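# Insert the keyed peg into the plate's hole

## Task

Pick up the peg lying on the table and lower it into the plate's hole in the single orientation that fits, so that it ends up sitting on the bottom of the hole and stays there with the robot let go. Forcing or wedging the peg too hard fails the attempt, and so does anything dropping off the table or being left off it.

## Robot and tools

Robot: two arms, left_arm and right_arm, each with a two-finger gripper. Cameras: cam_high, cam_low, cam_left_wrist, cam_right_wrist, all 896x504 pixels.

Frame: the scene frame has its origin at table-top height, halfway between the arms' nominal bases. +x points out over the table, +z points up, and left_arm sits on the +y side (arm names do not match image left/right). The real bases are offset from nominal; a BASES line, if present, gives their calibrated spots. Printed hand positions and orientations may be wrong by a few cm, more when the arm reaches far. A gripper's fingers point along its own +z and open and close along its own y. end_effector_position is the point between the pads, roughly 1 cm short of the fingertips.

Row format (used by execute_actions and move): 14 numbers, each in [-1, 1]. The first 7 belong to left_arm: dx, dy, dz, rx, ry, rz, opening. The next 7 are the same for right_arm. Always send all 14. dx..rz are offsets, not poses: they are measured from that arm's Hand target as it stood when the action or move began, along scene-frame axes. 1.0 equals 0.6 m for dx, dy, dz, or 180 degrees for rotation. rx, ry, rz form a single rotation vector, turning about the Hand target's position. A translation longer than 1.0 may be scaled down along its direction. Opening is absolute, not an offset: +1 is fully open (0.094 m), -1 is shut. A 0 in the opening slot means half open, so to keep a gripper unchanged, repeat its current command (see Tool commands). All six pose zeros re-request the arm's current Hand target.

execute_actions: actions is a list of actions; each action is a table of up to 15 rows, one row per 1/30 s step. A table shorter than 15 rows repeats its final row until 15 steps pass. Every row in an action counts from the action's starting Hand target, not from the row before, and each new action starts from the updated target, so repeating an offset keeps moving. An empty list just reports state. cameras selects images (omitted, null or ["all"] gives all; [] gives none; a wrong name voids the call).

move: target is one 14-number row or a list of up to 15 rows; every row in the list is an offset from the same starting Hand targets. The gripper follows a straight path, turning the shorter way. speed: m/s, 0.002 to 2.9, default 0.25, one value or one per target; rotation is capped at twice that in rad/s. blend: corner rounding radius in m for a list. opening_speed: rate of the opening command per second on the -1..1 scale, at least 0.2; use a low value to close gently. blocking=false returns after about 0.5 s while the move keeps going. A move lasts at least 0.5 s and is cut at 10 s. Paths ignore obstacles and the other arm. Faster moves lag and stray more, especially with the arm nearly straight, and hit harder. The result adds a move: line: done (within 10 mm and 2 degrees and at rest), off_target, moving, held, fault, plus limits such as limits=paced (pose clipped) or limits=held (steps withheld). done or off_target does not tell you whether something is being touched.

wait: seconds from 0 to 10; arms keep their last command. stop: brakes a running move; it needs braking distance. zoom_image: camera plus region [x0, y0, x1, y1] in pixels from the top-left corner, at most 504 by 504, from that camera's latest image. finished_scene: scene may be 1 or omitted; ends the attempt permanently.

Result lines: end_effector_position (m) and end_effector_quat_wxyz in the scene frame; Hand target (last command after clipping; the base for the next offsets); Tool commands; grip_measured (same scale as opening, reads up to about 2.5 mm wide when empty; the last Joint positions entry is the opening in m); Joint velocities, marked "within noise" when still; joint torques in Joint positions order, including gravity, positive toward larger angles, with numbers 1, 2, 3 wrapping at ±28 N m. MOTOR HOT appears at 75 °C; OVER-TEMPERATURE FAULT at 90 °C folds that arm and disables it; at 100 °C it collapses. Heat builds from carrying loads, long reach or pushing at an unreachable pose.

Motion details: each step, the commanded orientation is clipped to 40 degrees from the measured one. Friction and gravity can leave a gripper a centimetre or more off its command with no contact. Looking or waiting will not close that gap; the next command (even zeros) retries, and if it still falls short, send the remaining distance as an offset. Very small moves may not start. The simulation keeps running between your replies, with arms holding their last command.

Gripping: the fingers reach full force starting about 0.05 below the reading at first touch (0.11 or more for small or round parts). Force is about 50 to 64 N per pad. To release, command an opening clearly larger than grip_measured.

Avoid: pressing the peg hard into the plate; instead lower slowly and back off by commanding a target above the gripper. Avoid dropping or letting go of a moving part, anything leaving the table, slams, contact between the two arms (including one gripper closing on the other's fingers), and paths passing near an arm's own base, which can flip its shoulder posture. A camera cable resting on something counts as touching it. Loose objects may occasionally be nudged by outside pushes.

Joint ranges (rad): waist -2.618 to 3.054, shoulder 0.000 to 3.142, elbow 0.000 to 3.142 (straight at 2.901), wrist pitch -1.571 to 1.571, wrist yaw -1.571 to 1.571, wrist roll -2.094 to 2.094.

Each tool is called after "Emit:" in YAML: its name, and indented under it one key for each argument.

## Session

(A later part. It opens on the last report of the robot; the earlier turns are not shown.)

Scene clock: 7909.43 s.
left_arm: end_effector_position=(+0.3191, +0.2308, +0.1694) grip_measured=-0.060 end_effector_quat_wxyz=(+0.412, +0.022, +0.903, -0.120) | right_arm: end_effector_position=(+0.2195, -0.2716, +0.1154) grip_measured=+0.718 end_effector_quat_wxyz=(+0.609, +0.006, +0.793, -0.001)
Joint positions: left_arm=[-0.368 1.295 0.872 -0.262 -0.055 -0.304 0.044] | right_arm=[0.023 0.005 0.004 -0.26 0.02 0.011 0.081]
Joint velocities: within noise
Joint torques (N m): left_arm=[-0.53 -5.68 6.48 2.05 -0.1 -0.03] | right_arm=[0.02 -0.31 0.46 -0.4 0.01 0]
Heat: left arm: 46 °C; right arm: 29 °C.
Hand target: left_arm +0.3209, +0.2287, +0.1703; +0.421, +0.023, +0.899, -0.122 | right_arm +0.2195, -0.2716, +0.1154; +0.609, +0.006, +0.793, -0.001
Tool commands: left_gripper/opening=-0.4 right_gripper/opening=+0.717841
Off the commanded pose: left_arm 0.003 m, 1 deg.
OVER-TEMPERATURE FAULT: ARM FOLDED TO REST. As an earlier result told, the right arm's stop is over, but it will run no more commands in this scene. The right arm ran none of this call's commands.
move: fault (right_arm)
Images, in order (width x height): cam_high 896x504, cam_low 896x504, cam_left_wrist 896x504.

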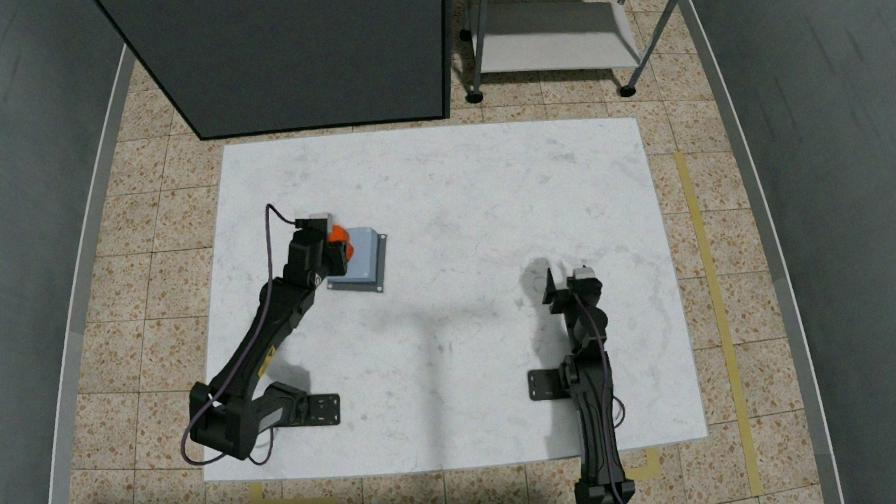

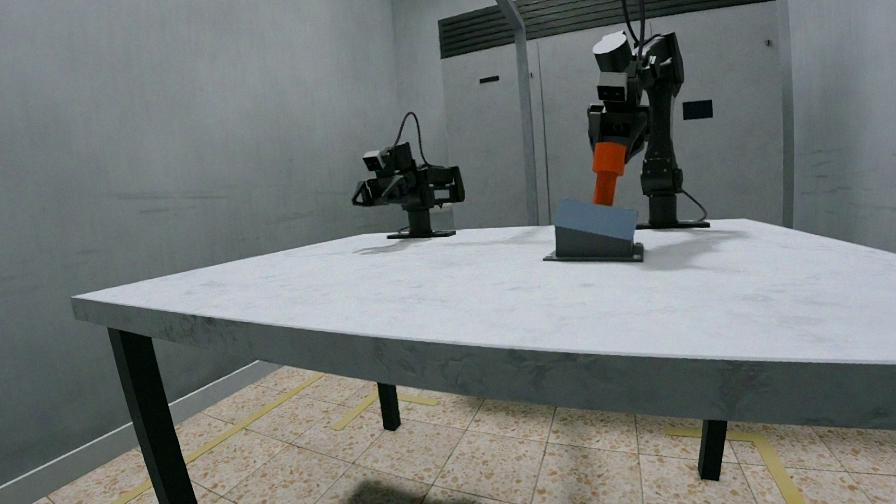

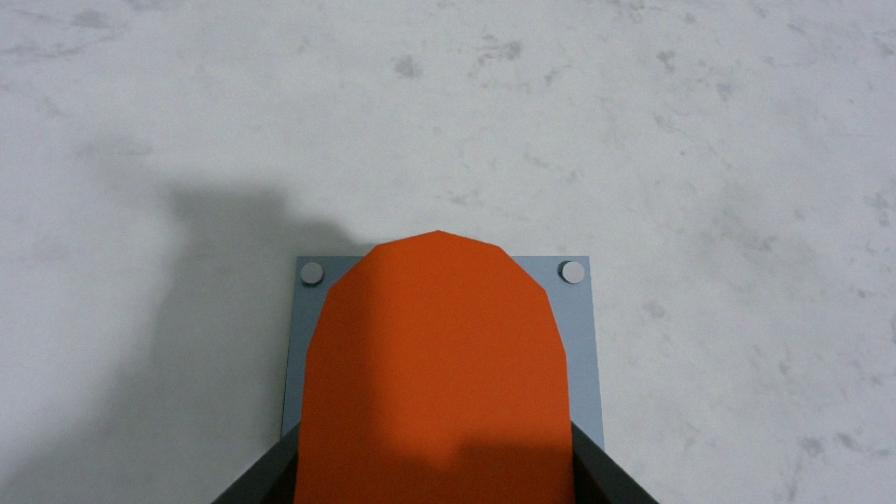

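Emit:
move:
  target: [0.0013, -0.0035, -0.0163, 0, 0, 0, -0.4, 0, 0, 0, 0, 0, 0, 0.45]
  speed: 0.03
  cameras: ["cam_high", "cam_low", "cam_left_wrist"]

Emit:
zoom_image:
  camera: "cam_low"
  region: [580, 155, 640, 215]

Emit:
zoom_image:
  camera: "cam_high"
  region: [330, 230, 370, 270]

Scene clock: 7927.67 s.
left_arm: end_effector_position=(+0.3212, +0.2314, +0.1676) grip_measured=-0.060 end_effector_quat_wxyz=(+0.421, +0.020, +0.899, -0.120) | right_arm: end_effector_position=(+0.2195, -0.2716, +0.1154) grip_measured=+0.718 end_effector_quat_wxyz=(+0.609, +0.006, +0.793, -0.001)
Joint positions: left_arm=[-0.368 1.295 0.849 -0.221 -0.062 -0.304 0.044] | right_arm=[0.023 0.005 0.004 -0.26 0.02 0.011 0.081]
Joint velocities: within noise
Joint torques (N m): left_arm=[-1.03 -4.44 5.98 2.08 -0.07 -0.06] | right_arm=[0.02 -0.32 0.46 -0.39 0.01 0]
Heat: left arm: 45 °C; right arm: 29 °C.
Hand target: left_arm +0.3216, +0.2266, +0.1605; +0.421, +0.023, +0.899, -0.122 | right_arm +0.2195, -0.2716, +0.1154; +0.609, +0.006, +0.793, -0.001
Tool commands: left_gripper/opening=-0.4 right_gripper/opening=+0.717841
Off the commanded pose: left_arm 0.009 m, 0 deg.
OVER-TEMPERATURE FAULT: ARM FOLDED TO REST. As an earlier result told, the right arm's stop is over, but it will run no more commands in this scene. The right arm ran none of this call's commands.
move: fault (right_arm)
Images, in order (width x height): cam_high 896x504, cam_low 896x504, cam_left_wrist 896x504.

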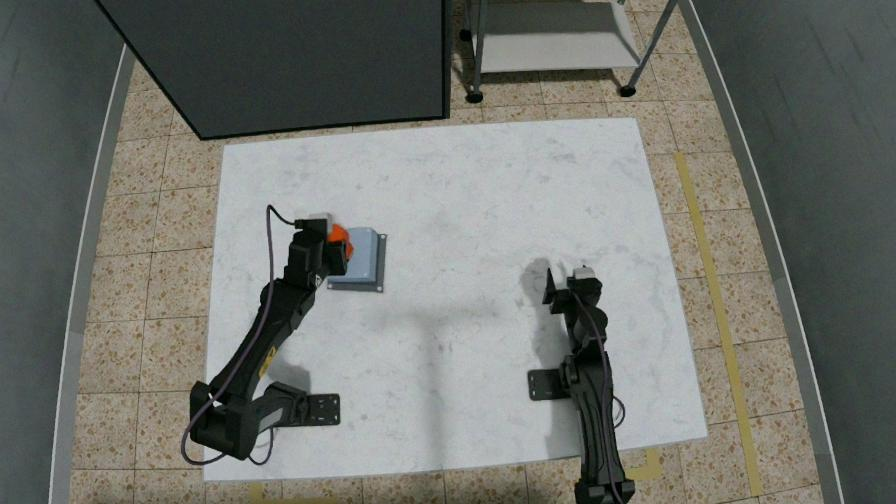

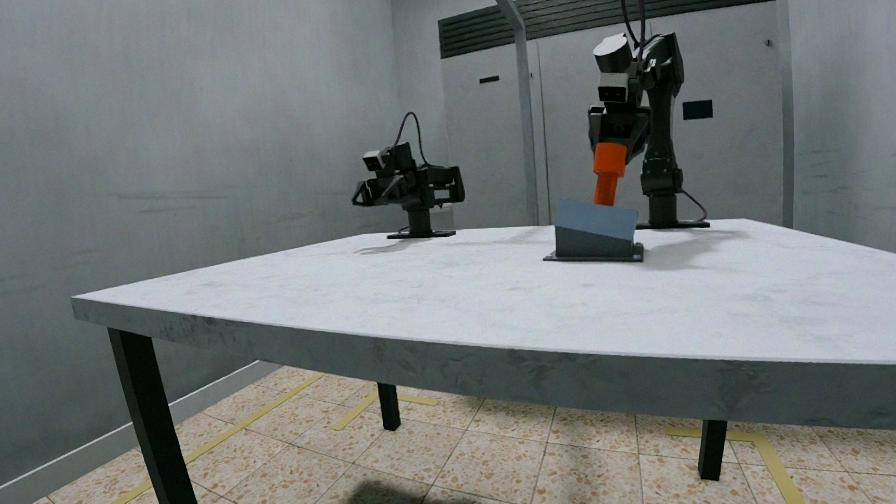

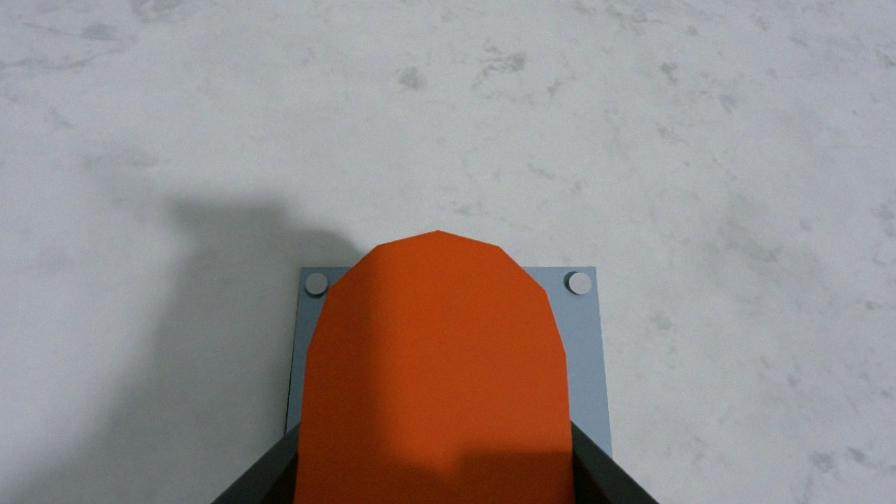

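Scaled by 8.400 from the camera's 896x504 image, which has a finer 1280x720 frame.

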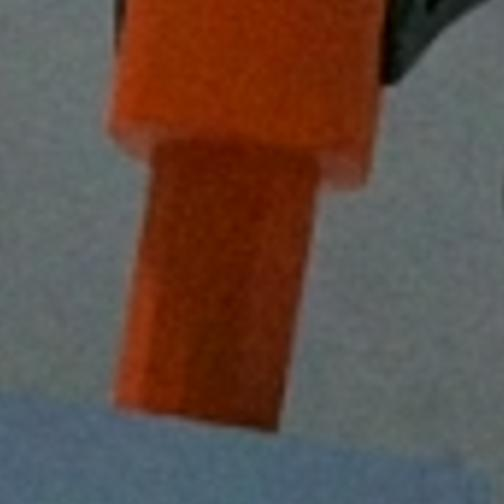

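Scaled by 12.600 from the camera's 896x504 image, which has a finer 1280x720 frame.

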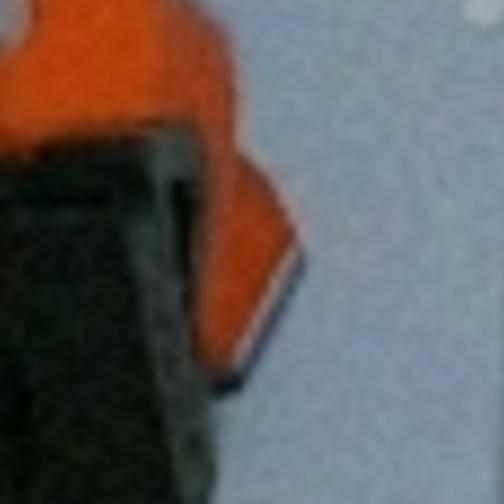

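Emit:
move:
  target: [0, 0.035, 0.07, 0, 0, 0, -0.4, 0, 0, 0, 0, 0, 0, 0.45]
  speed: 0.08
  cameras: ["cam_high", "cam_low", "cam_left_wrist"]

Emit:
zoom_image:
  camera: "cam_high"
  region: [330, 230, 370, 270]

Emit:
zoom_image:
  camera: "cam_high"
  region: [310, 220, 390, 300]

Scene clock: 7954.87 s.
left_arm: end_effector_position=(+0.3142, +0.2478, +0.1729) grip_measured=-0.060 end_effector_quat_wxyz=(+0.387, +0.023, +0.915, -0.112) | right_arm: end_effector_position=(+0.2195, -0.2716, +0.1154) grip_measured=+0.718 end_effector_quat_wxyz=(+0.609, +0.006, +0.793, -0.001)
Joint positions: left_arm=[-0.31 1.281 0.919 -0.379 -0.011 -0.267 0.044] | right_arm=[0.023 0.005 0.004 -0.26 0.02 0.011 0.081]
Joint velocities: within noise
Joint torques (N m): left_arm=[0.59 -8.36 10.44 1.8 0.02 0.07] | right_arm=[0.02 -0.32 0.46 -0.39 0.01 0]
Heat: left arm: 45 °C; right arm: 29 °C.
Hand target: left_arm +0.3217, +0.2477, +0.2024; +0.421, +0.023, +0.899, -0.121 | right_arm +0.2195, -0.2716, +0.1154; +0.609, +0.006, +0.793, -0.001
Tool commands: left_gripper/opening=-0.4 right_gripper/opening=+0.717841
Off the commanded pose: left_arm 0.031 m, 4 deg.
OVER-TEMPERATURE FAULT: ARM FOLDED TO REST. As an earlier result told, the right arm's stop is over, but it will run no more commands in this scene. The right arm ran none of this call's commands.
move: fault (right_arm), off_target (left_arm)
Images, in order (width x height): cam_high 896x504, cam_low 896x504, cam_left_wrist 896x504.

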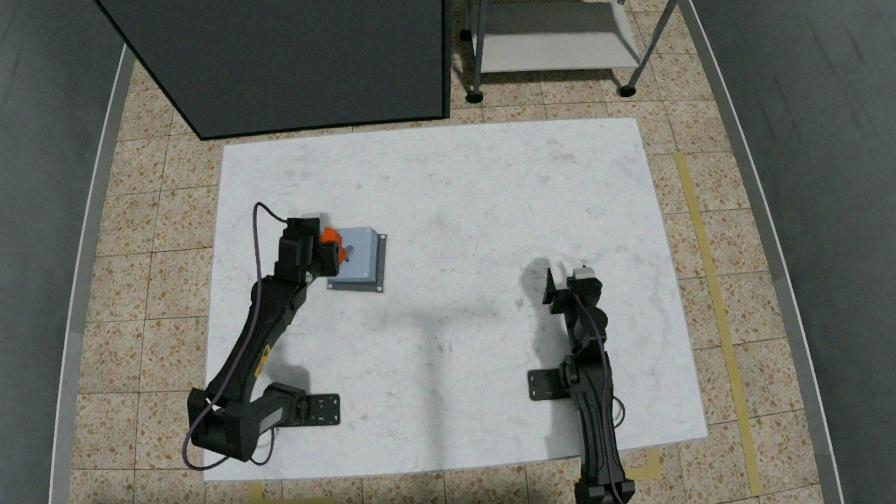

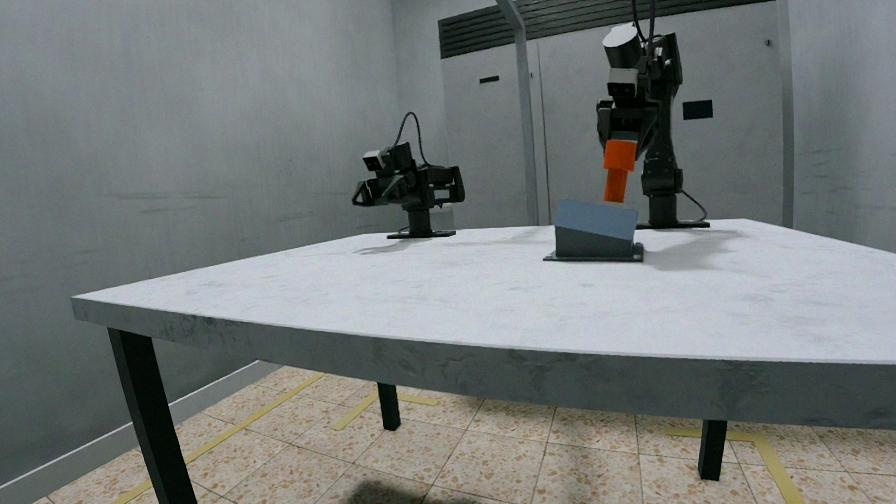

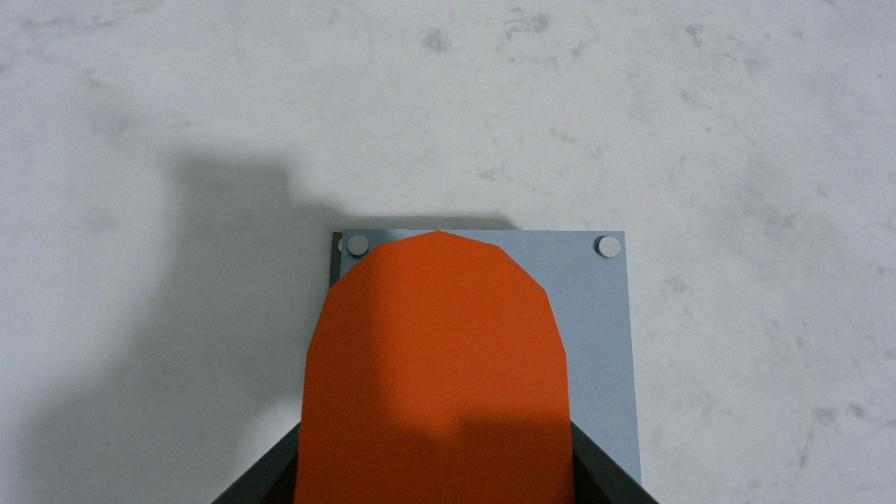

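Scaled by 12.600 from the camera's 896x504 image, which has a finer 1280x720 frame.

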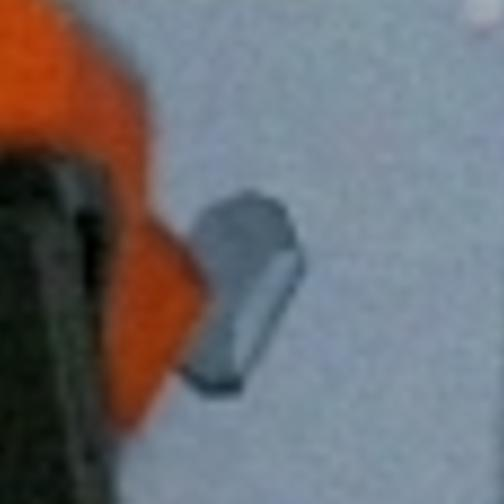

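Scaled by 6.300 from the camera's 896x504 image, which has a finer 1280x720 frame.

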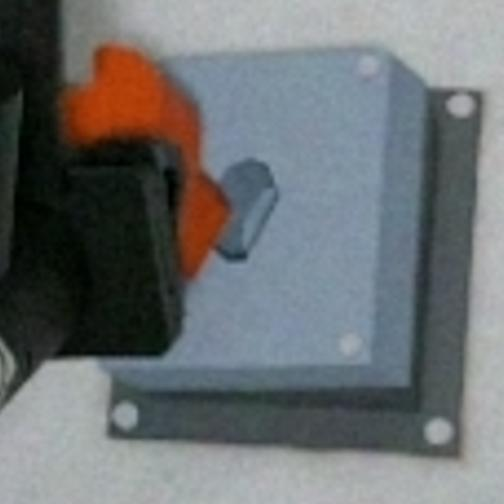

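Emit:
zoom_image:
  camera: "cam_low"
  region: [560, 0, 720, 240]

Emit:
execute_actions:
  actions: []
  cameras: ["cam_high", "cam_low"]

Scaled by 2.100 from the camera's 896x504 image, which has a finer 1280x720 frame.

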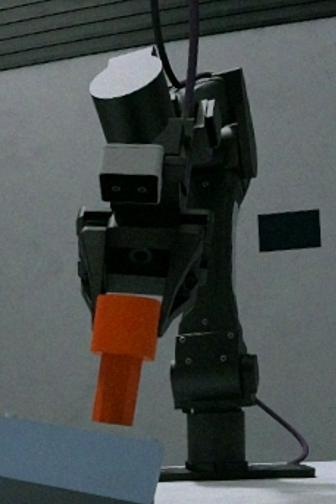

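Scene clock: 7966.67 s.
left_arm: end_effector_position=(+0.3141, +0.2478, +0.1728) grip_measured=-0.060 end_effector_quat_wxyz=(+0.387, +0.023, +0.915, -0.112) | right_arm: end_effector_position=(+0.2195, -0.2716, +0.1154) grip_measured=+0.718 end_effector_quat_wxyz=(+0.609, +0.006, +0.793, -0.001)
Joint positions: left_arm=[-0.31 1.281 0.919 -0.38 -0.011 -0.267 0.044] | right_arm=[0.023 0.005 0.004 -0.26 0.02 0.011 0.081]
Joint velocities: within noise
Joint torques (N m): left_arm=[0.58 -8.38 10.43 1.79 0.03 0.06] | right_arm=[0.02 -0.32 0.46 -0.4 0.01 0]
Heat: left arm: 44 °C; right arm: 29 °C.
Hand target: left_arm +0.3217, +0.2476, +0.2025; +0.421, +0.023, +0.899, -0.122 | right_arm +0.2195, -0.2716, +0.1154; +0.609, +0.006, +0.793, -0.001
Tool commands: left_gripper/opening=-0.4 right_gripper/opening=+0.717841
Off the commanded pose: left_arm 0.031 m, 5 deg.
OVER-TEMPERATURE FAULT: ARM FOLDED TO REST. As an earlier result told, the right arm's stop is over, but it will run no more commands in this scene.
Images, in order (width x height): cam_high 896x504, cam_low 896x504.

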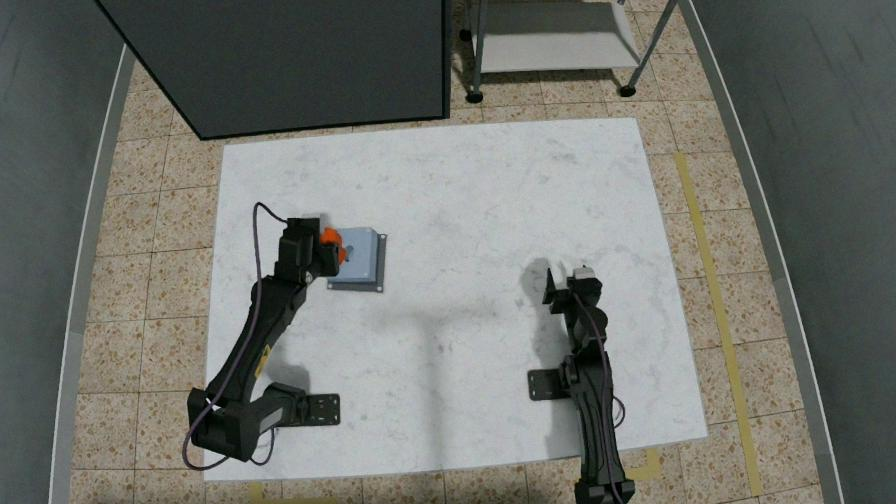

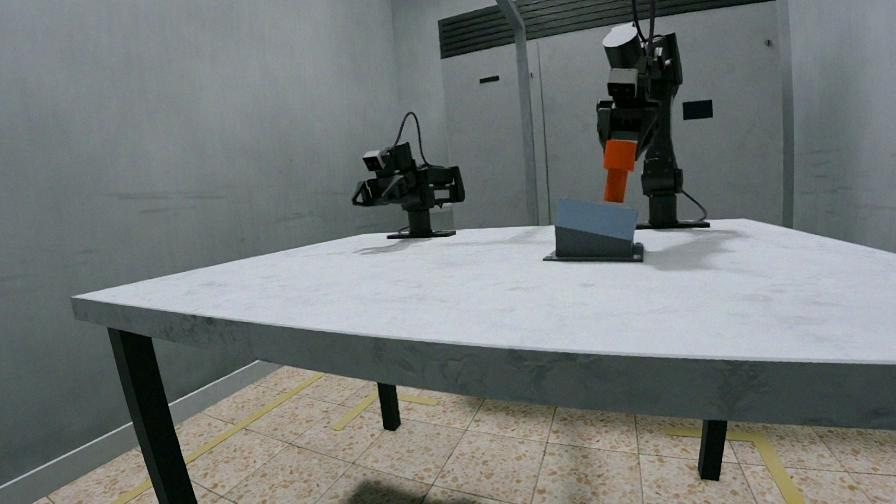

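Emit:
move:
  target: [0, 0, 0, 0, 0, 0, -0.4, 0, 0, 0, 0, 0, 0, 0.45]
  speed: 0.1
  cameras: ["cam_low"]

Scene clock: 7987.33 s.
left_arm: end_effector_position=(+0.3140, +0.2478, +0.1728) grip_measured=-0.060 end_effector_quat_wxyz=(+0.386, +0.023, +0.915, -0.112) | right_arm: end_effector_position=(+0.2195, -0.2716, +0.1154) grip_measured=+0.718 end_effector_quat_wxyz=(+0.609, +0.006, +0.793, -0.001)
Joint positions: left_arm=[-0.31 1.281 0.919 -0.38 -0.011 -0.267 0.044] | right_arm=[0.023 0.005 0.004 -0.26 0.02 0.011 0.081]
Joint velocities: within noise
Joint torques (N m): left_arm=[0.64 -8.38 10.43 1.79 0.03 0.05] | right_arm=[0.02 -0.31 0.46 -0.4 0.02 0]
Heat: left arm: 44 °C; right arm: 29 °C.
Hand target: left_arm +0.3217, +0.2476, +0.2024; +0.421, +0.023, +0.899, -0.122 | right_arm +0.2195, -0.2716, +0.1154; +0.609, +0.006, +0.793, -0.001
Tool commands: left_gripper/opening=-0.4 right_gripper/opening=+0.717841
Off the commanded pose: left_arm 0.031 m, 5 deg.
OVER-TEMPERATURE FAULT: ARM FOLDED TO REST. As an earlier result told, the right arm's stop is over, but it will run no more commands in this scene. The right arm ran none of this call's commands.
move: fault (right_arm), off_target (left_arm)
Images, in order (width x height): cam_low 896x504.

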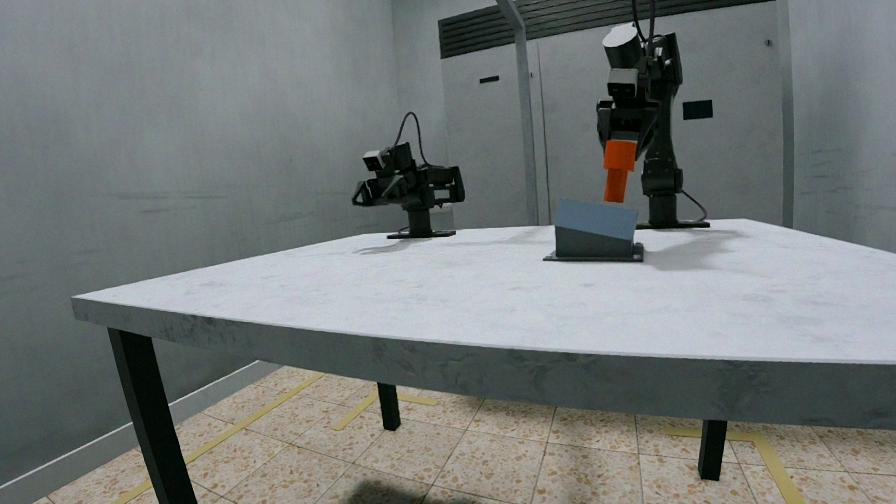

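Emit:
move:
  target: [0, 0, 0.04, 0, 0, 0, -0.4, 0, 0, 0, 0, 0, 0, 0.45]
  speed: 0.08
  cameras: ["cam_low"]

Scene clock: 8020.50 s.
left_arm: end_effector_position=(+0.3159, +0.2471, +0.1970) grip_measured=-0.060 end_effector_quat_wxyz=(+0.387, +0.023, +0.915, -0.112) | right_arm: end_effector_position=(+0.2195, -0.2716, +0.1154) grip_measured=+0.718 end_effector_quat_wxyz=(+0.609, +0.006, +0.793, -0.001)
Joint positions: left_arm=[-0.31 1.281 1.014 -0.474 -0.01 -0.267 0.044] | right_arm=[0.023 0.005 0.004 -0.26 0.02 0.011 0.081]
Joint velocities: within noise
Joint torques (N m): left_arm=[0.62 -8.43 10.4 1.8 0.04 0.05] | right_arm=[0.02 -0.32 0.46 -0.4 0.02 0]
Heat: left arm: 44 °C; right arm: 29 °C.
Hand target: left_arm +0.3217, +0.2476, +0.2265; +0.421, +0.023, +0.899, -0.122 | right_arm +0.2195, -0.2716, +0.1154; +0.609, +0.006, +0.793, -0.001
Tool commands: left_gripper/opening=-0.4 right_gripper/opening=+0.717841
Off the commanded pose: left_arm 0.030 m, 4 deg.
OVER-TEMPERATURE FAULT: ARM FOLDED TO REST. As an earlier result told, the right arm's stop is over, but it will run no more commands in this scene. The right arm ran none of this call's commands.
move: fault (right_arm), off_target (left_arm)
Images, in order (width x height): cam_low 896x504.

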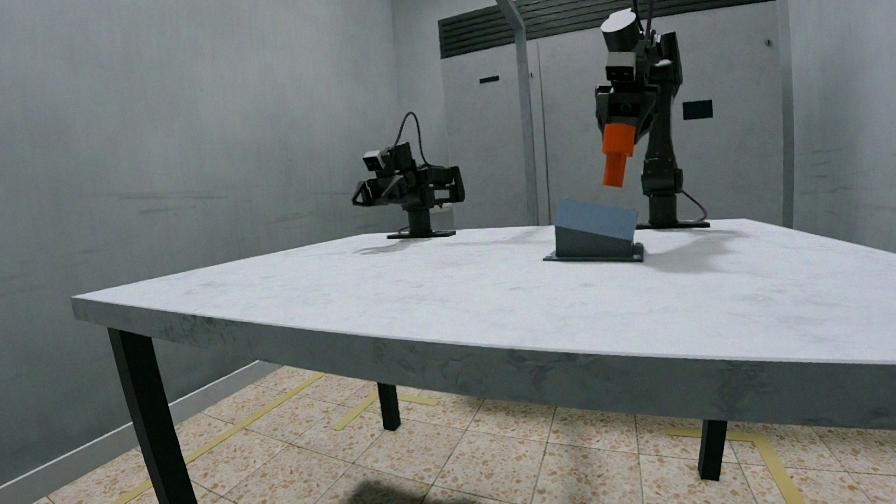

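Emit:
execute_actions:
  actions: []
  cameras: ["cam_high", "cam_low", "cam_left_wrist"]

Emit:
zoom_image:
  camera: "cam_high"
  region: [330, 230, 370, 270]

Scene clock: 8033.63 s.
left_arm: end_effector_position=(+0.3158, +0.2471, +0.1969) grip_measured=-0.060 end_effector_quat_wxyz=(+0.387, +0.023, +0.915, -0.112) | right_arm: end_effector_position=(+0.2195, -0.2716, +0.1154) grip_measured=+0.718 end_effector_quat_wxyz=(+0.609, +0.006, +0.793, -0.001)
Joint positions: left_arm=[-0.31 1.281 1.014 -0.475 -0.01 -0.267 0.044] | right_arm=[0.023 0.005 0.004 -0.26 0.02 0.011 0.081]
Joint velocities: within noise
Joint torques (N m): left_arm=[0.62 -8.44 10.39 1.78 0.05 0.06] | right_arm=[0.01 -0.31 0.44 -0.4 0.02 0]
Heat: left arm: 44 °C; right arm: 29 °C.
Hand target: left_arm +0.3216, +0.2476, +0.2265; +0.421, +0.023, +0.899, -0.122 | right_arm +0.2195, -0.2716, +0.1154; +0.609, +0.006, +0.793, -0.001
Tool commands: left_gripper/opening=-0.4 right_gripper/opening=+0.717841
Off the commanded pose: left_arm 0.030 m, 4 deg.
OVER-TEMPERATURE FAULT: ARM FOLDED TO REST. As an earlier result told, the right arm's stop is over, but it will run no more commands in this scene.
Images, in order (width x height): cam_high 896x504, cam_low 896x504, cam_left_wrist 896x504.

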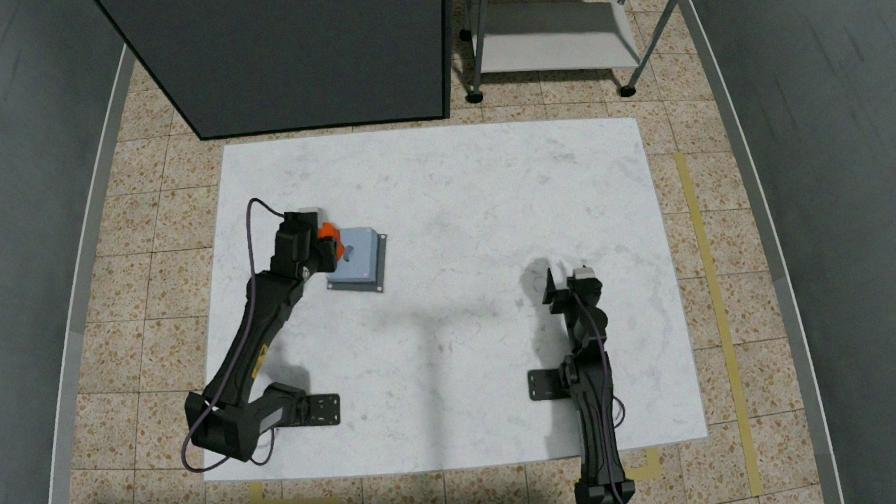

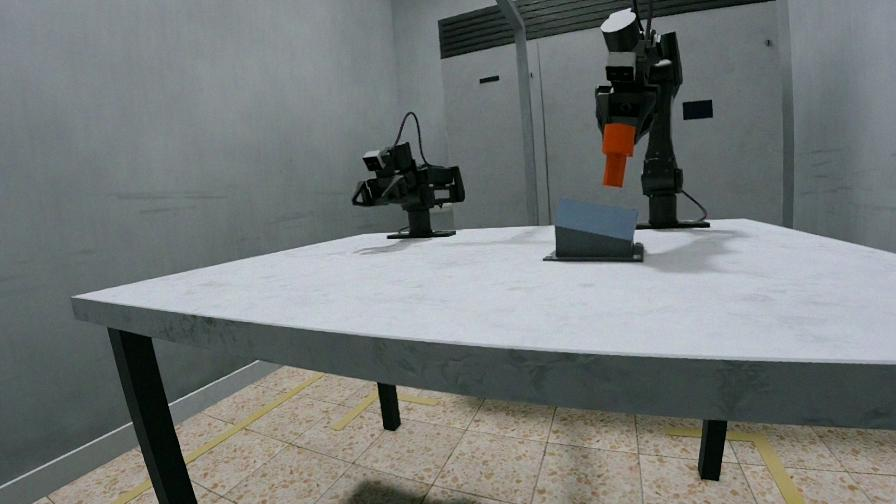

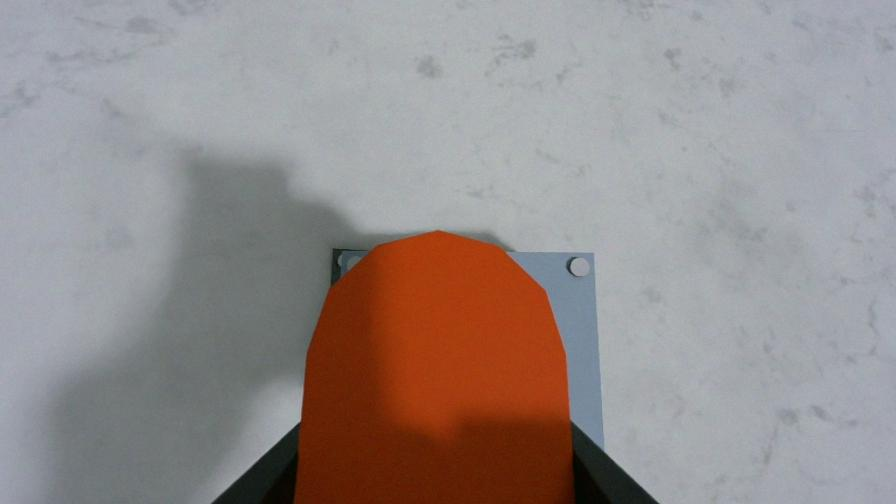

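Scaled by 12.600 from the camera's 896x504 image, which has a finer 1280x720 frame.

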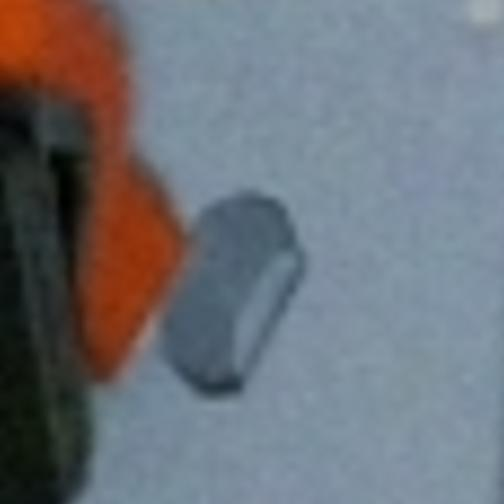

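Emit:
move:
  target: [-0.0022, -0.028, -0.0748, 0, 0, 0, -0.4, 0, 0, 0, 0, 0, 0, 0.45]
  speed: 0.04
  cameras: ["cam_high", "cam_low", "cam_left_wrist"]

Emit:
zoom_image:
  camera: "cam_low"
  region: [580, 155, 640, 215]

Emit:
zoom_image:
  camera: "cam_high"
  region: [330, 230, 370, 270]

Emit:
zoom_image:
  camera: "cam_left_wrist"
  region: [270, 220, 450, 400]

Emit:
zoom_image:
  camera: "cam_left_wrist"
  region: [430, 220, 610, 400]

Scene clock: 8113.80 s.
left_arm: end_effector_position=(+0.3180, +0.2330, +0.1801) grip_measured=-0.060 end_effector_quat_wxyz=(+0.411, +0.024, +0.903, -0.121) | right_arm: end_effector_position=(+0.2195, -0.2716, +0.1154) grip_measured=+0.718 end_effector_quat_wxyz=(+0.609, +0.006, +0.793, -0.001)
Joint positions: left_arm=[-0.359 1.281 0.906 -0.312 -0.044 -0.296 0.044] | right_arm=[0.023 0.005 0.004 -0.26 0.02 0.011 0.081]
Joint velocities: within noise
Joint torques (N m): left_arm=[-0.65 -5.56 6.64 1.99 -0.11 -0.07] | right_arm=[0.02 -0.32 0.46 -0.4 0.02 0]
Heat: left arm: 44 °C; right arm: 29 °C.
Hand target: left_arm +0.3203, +0.2308, +0.1816; +0.421, +0.023, +0.899, -0.122 | right_arm +0.2195, -0.2716, +0.1154; +0.609, +0.006, +0.793, -0.001
Tool commands: left_gripper/opening=-0.4 right_gripper/opening=+0.717841
Off the commanded pose: left_arm 0.004 m, 1 deg.
OVER-TEMPERATURE FAULT: ARM FOLDED TO REST. As an earlier result told, the right arm's stop is over, but it will run no more commands in this scene. The right arm ran none of this call's commands.
move: fault (right_arm)
Images, in order (width x height): cam_high 896x504, cam_low 896x504, cam_left_wrist 896x504.

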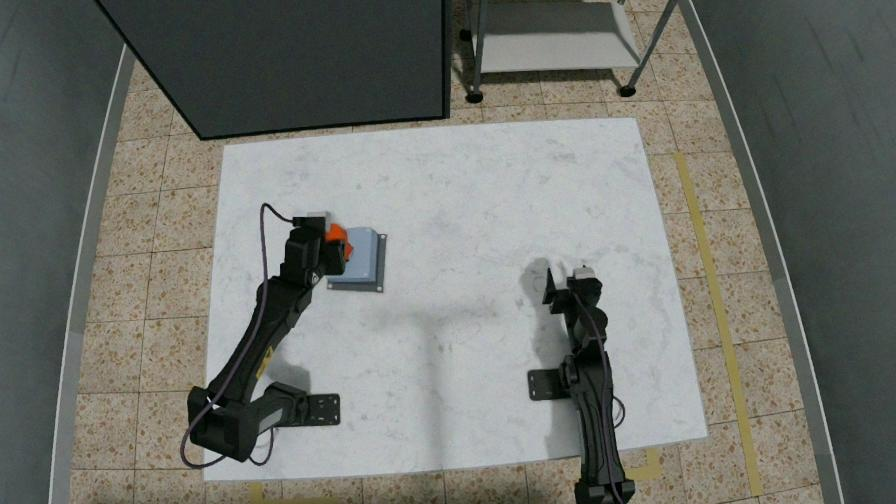

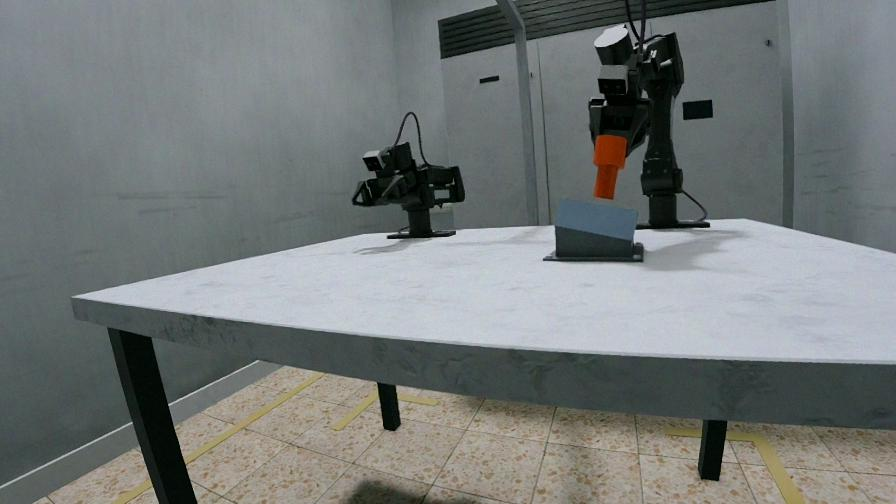

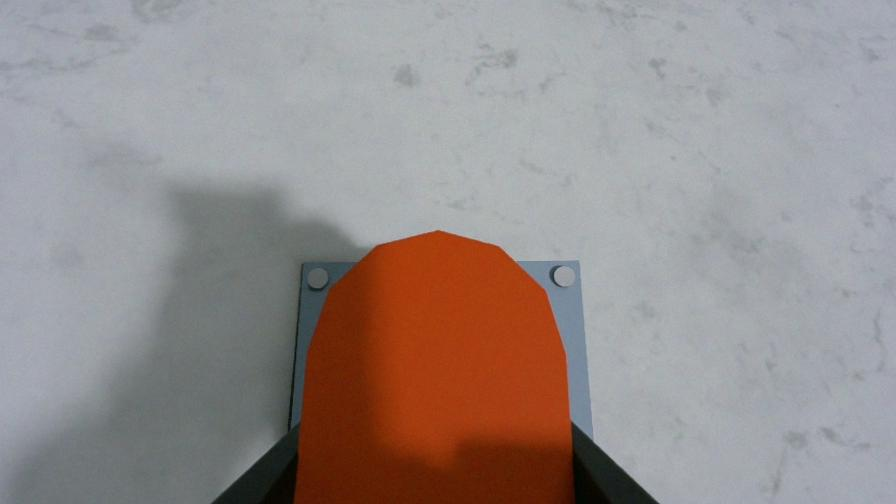

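Scaled by 8.400 from the camera's 896x504 image, which has a finer 1280x720 frame.

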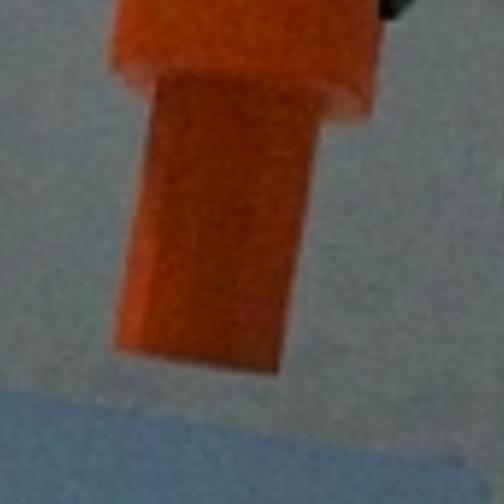

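Scaled by 12.600 from the camera's 896x504 image, which has a finer 1280x720 frame.

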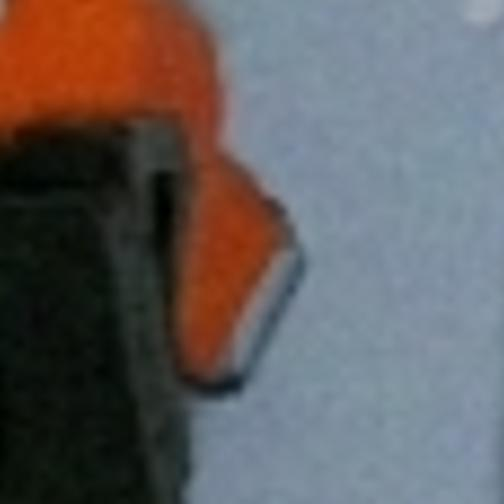

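Scaled by 2.800 from the camera's 896x504 image, which has a finer 1280x720 frame.

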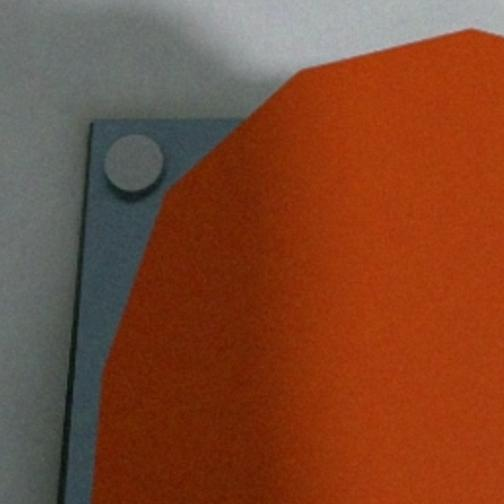

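Scaled by 2.800 from the camera's 896x504 image, which has a finer 1280x720 frame.

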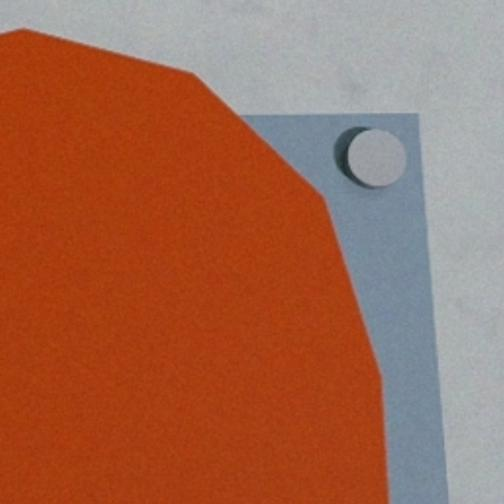

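Emit:
move:
  target: [0.001, -0.004, -0.0155, -0.0004, 0.0013, 0.006, -0.4, 0, 0, 0, 0, 0, 0, 0.45]
  speed: 0.03
  cameras: ["cam_high", "cam_low", "cam_left_wrist"]

Emit:
zoom_image:
  camera: "cam_low"
  region: [580, 155, 640, 215]

Emit:
zoom_image:
  camera: "cam_high"
  region: [330, 230, 370, 270]

Emit:
zoom_image:
  camera: "cam_left_wrist"
  region: [270, 220, 450, 400]

Emit:
zoom_image:
  camera: "cam_left_wrist"
  region: [430, 220, 610, 400]

Scene clock: 8161.90 s.
left_arm: end_effector_position=(+0.3183, +0.2306, +0.1733) grip_measured=-0.060 end_effector_quat_wxyz=(+0.413, +0.015, +0.903, -0.119) | right_arm: end_effector_position=(+0.2195, -0.2716, +0.1154) grip_measured=+0.718 end_effector_quat_wxyz=(+0.609, +0.006, +0.793, -0.001)
Joint positions: left_arm=[-0.376 1.289 0.882 -0.278 -0.07 -0.32 0.044] | right_arm=[0.023 0.005 0.004 -0.26 0.02 0.011 0.081]
Joint velocities: within noise
Joint torques (N m): left_arm=[-0.7 -4.98 6.63 2.05 -0.13 -0.09] | right_arm=[0.02 -0.32 0.46 -0.4 0.02 0]
Heat: left arm: 44 °C; right arm: 29 °C.
Hand target: left_arm +0.3209, +0.2284, +0.1723; +0.420, +0.014, +0.900, -0.118 | right_arm +0.2195, -0.2716, +0.1154; +0.609, +0.006, +0.793, -0.001
Tool commands: left_gripper/opening=-0.4 right_gripper/opening=+0.717841
Off the commanded pose: left_arm 0.004 m, 1 deg.
OVER-TEMPERATURE FAULT: ARM FOLDED TO REST. As an earlier result told, the right arm's stop is over, but it will run no more commands in this scene. The right arm ran none of this call's commands.
move: fault (right_arm)
Images, in order (width x height): cam_high 896x504, cam_low 896x504, cam_left_wrist 896x504.

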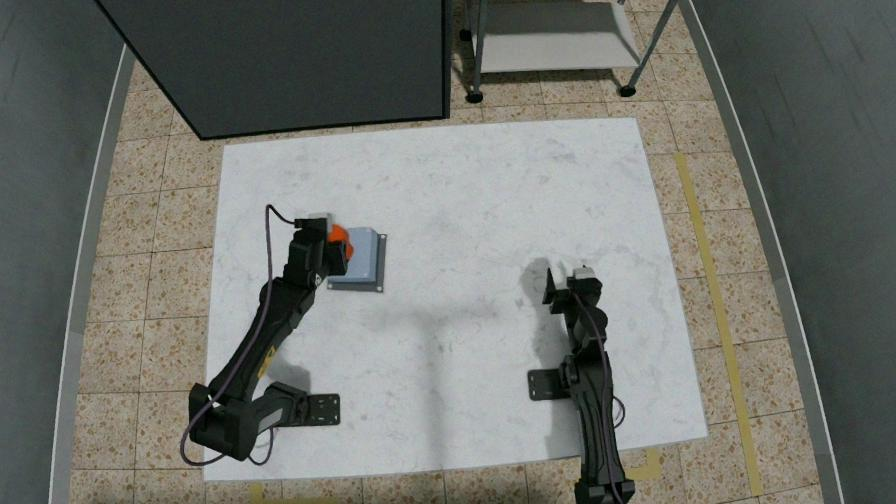

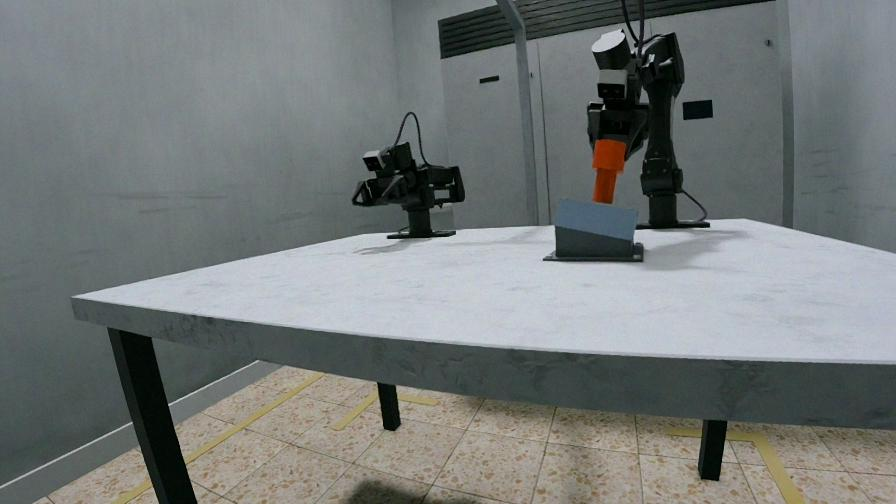

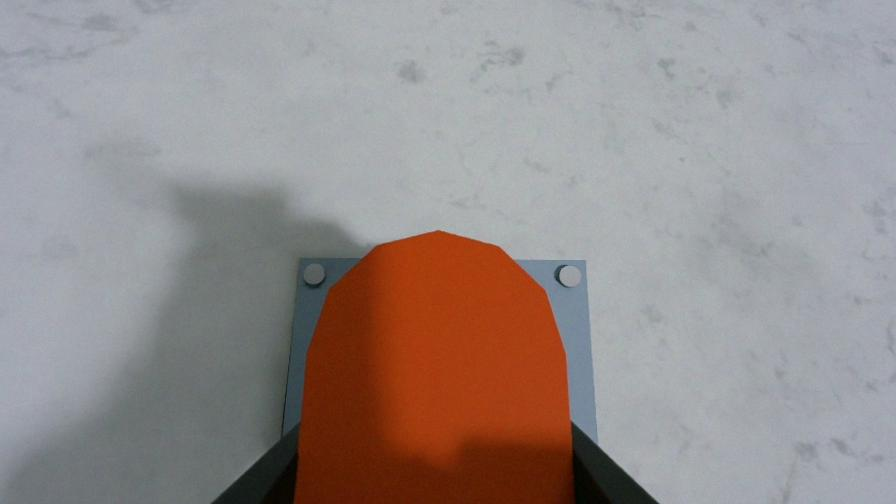

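Scaled by 8.400 from the camera's 896x504 image, which has a finer 1280x720 frame.

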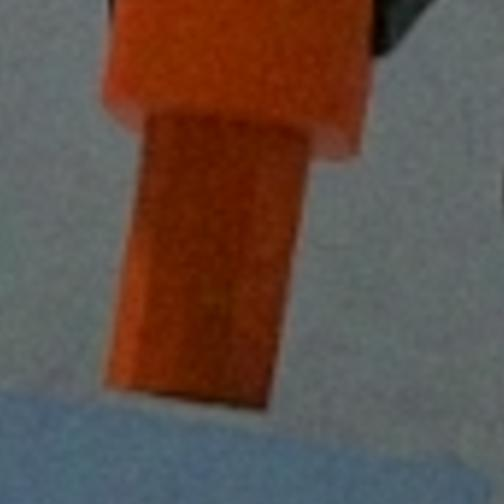

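Scaled by 12.600 from the camera's 896x504 image, which has a finer 1280x720 frame.

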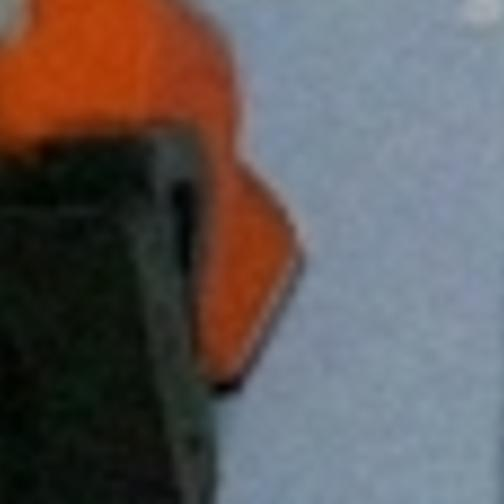

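Scaled by 2.800 from the camera's 896x504 image, which has a finer 1280x720 frame.

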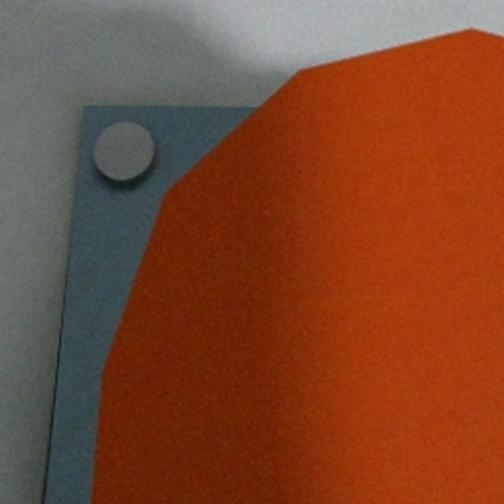

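Scaled by 2.800 from the camera's 896x504 image, which has a finer 1280x720 frame.

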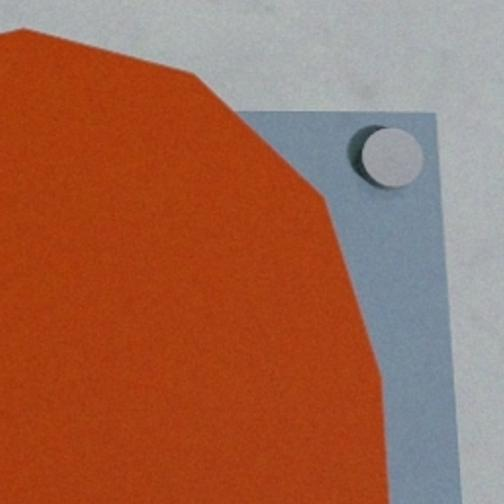

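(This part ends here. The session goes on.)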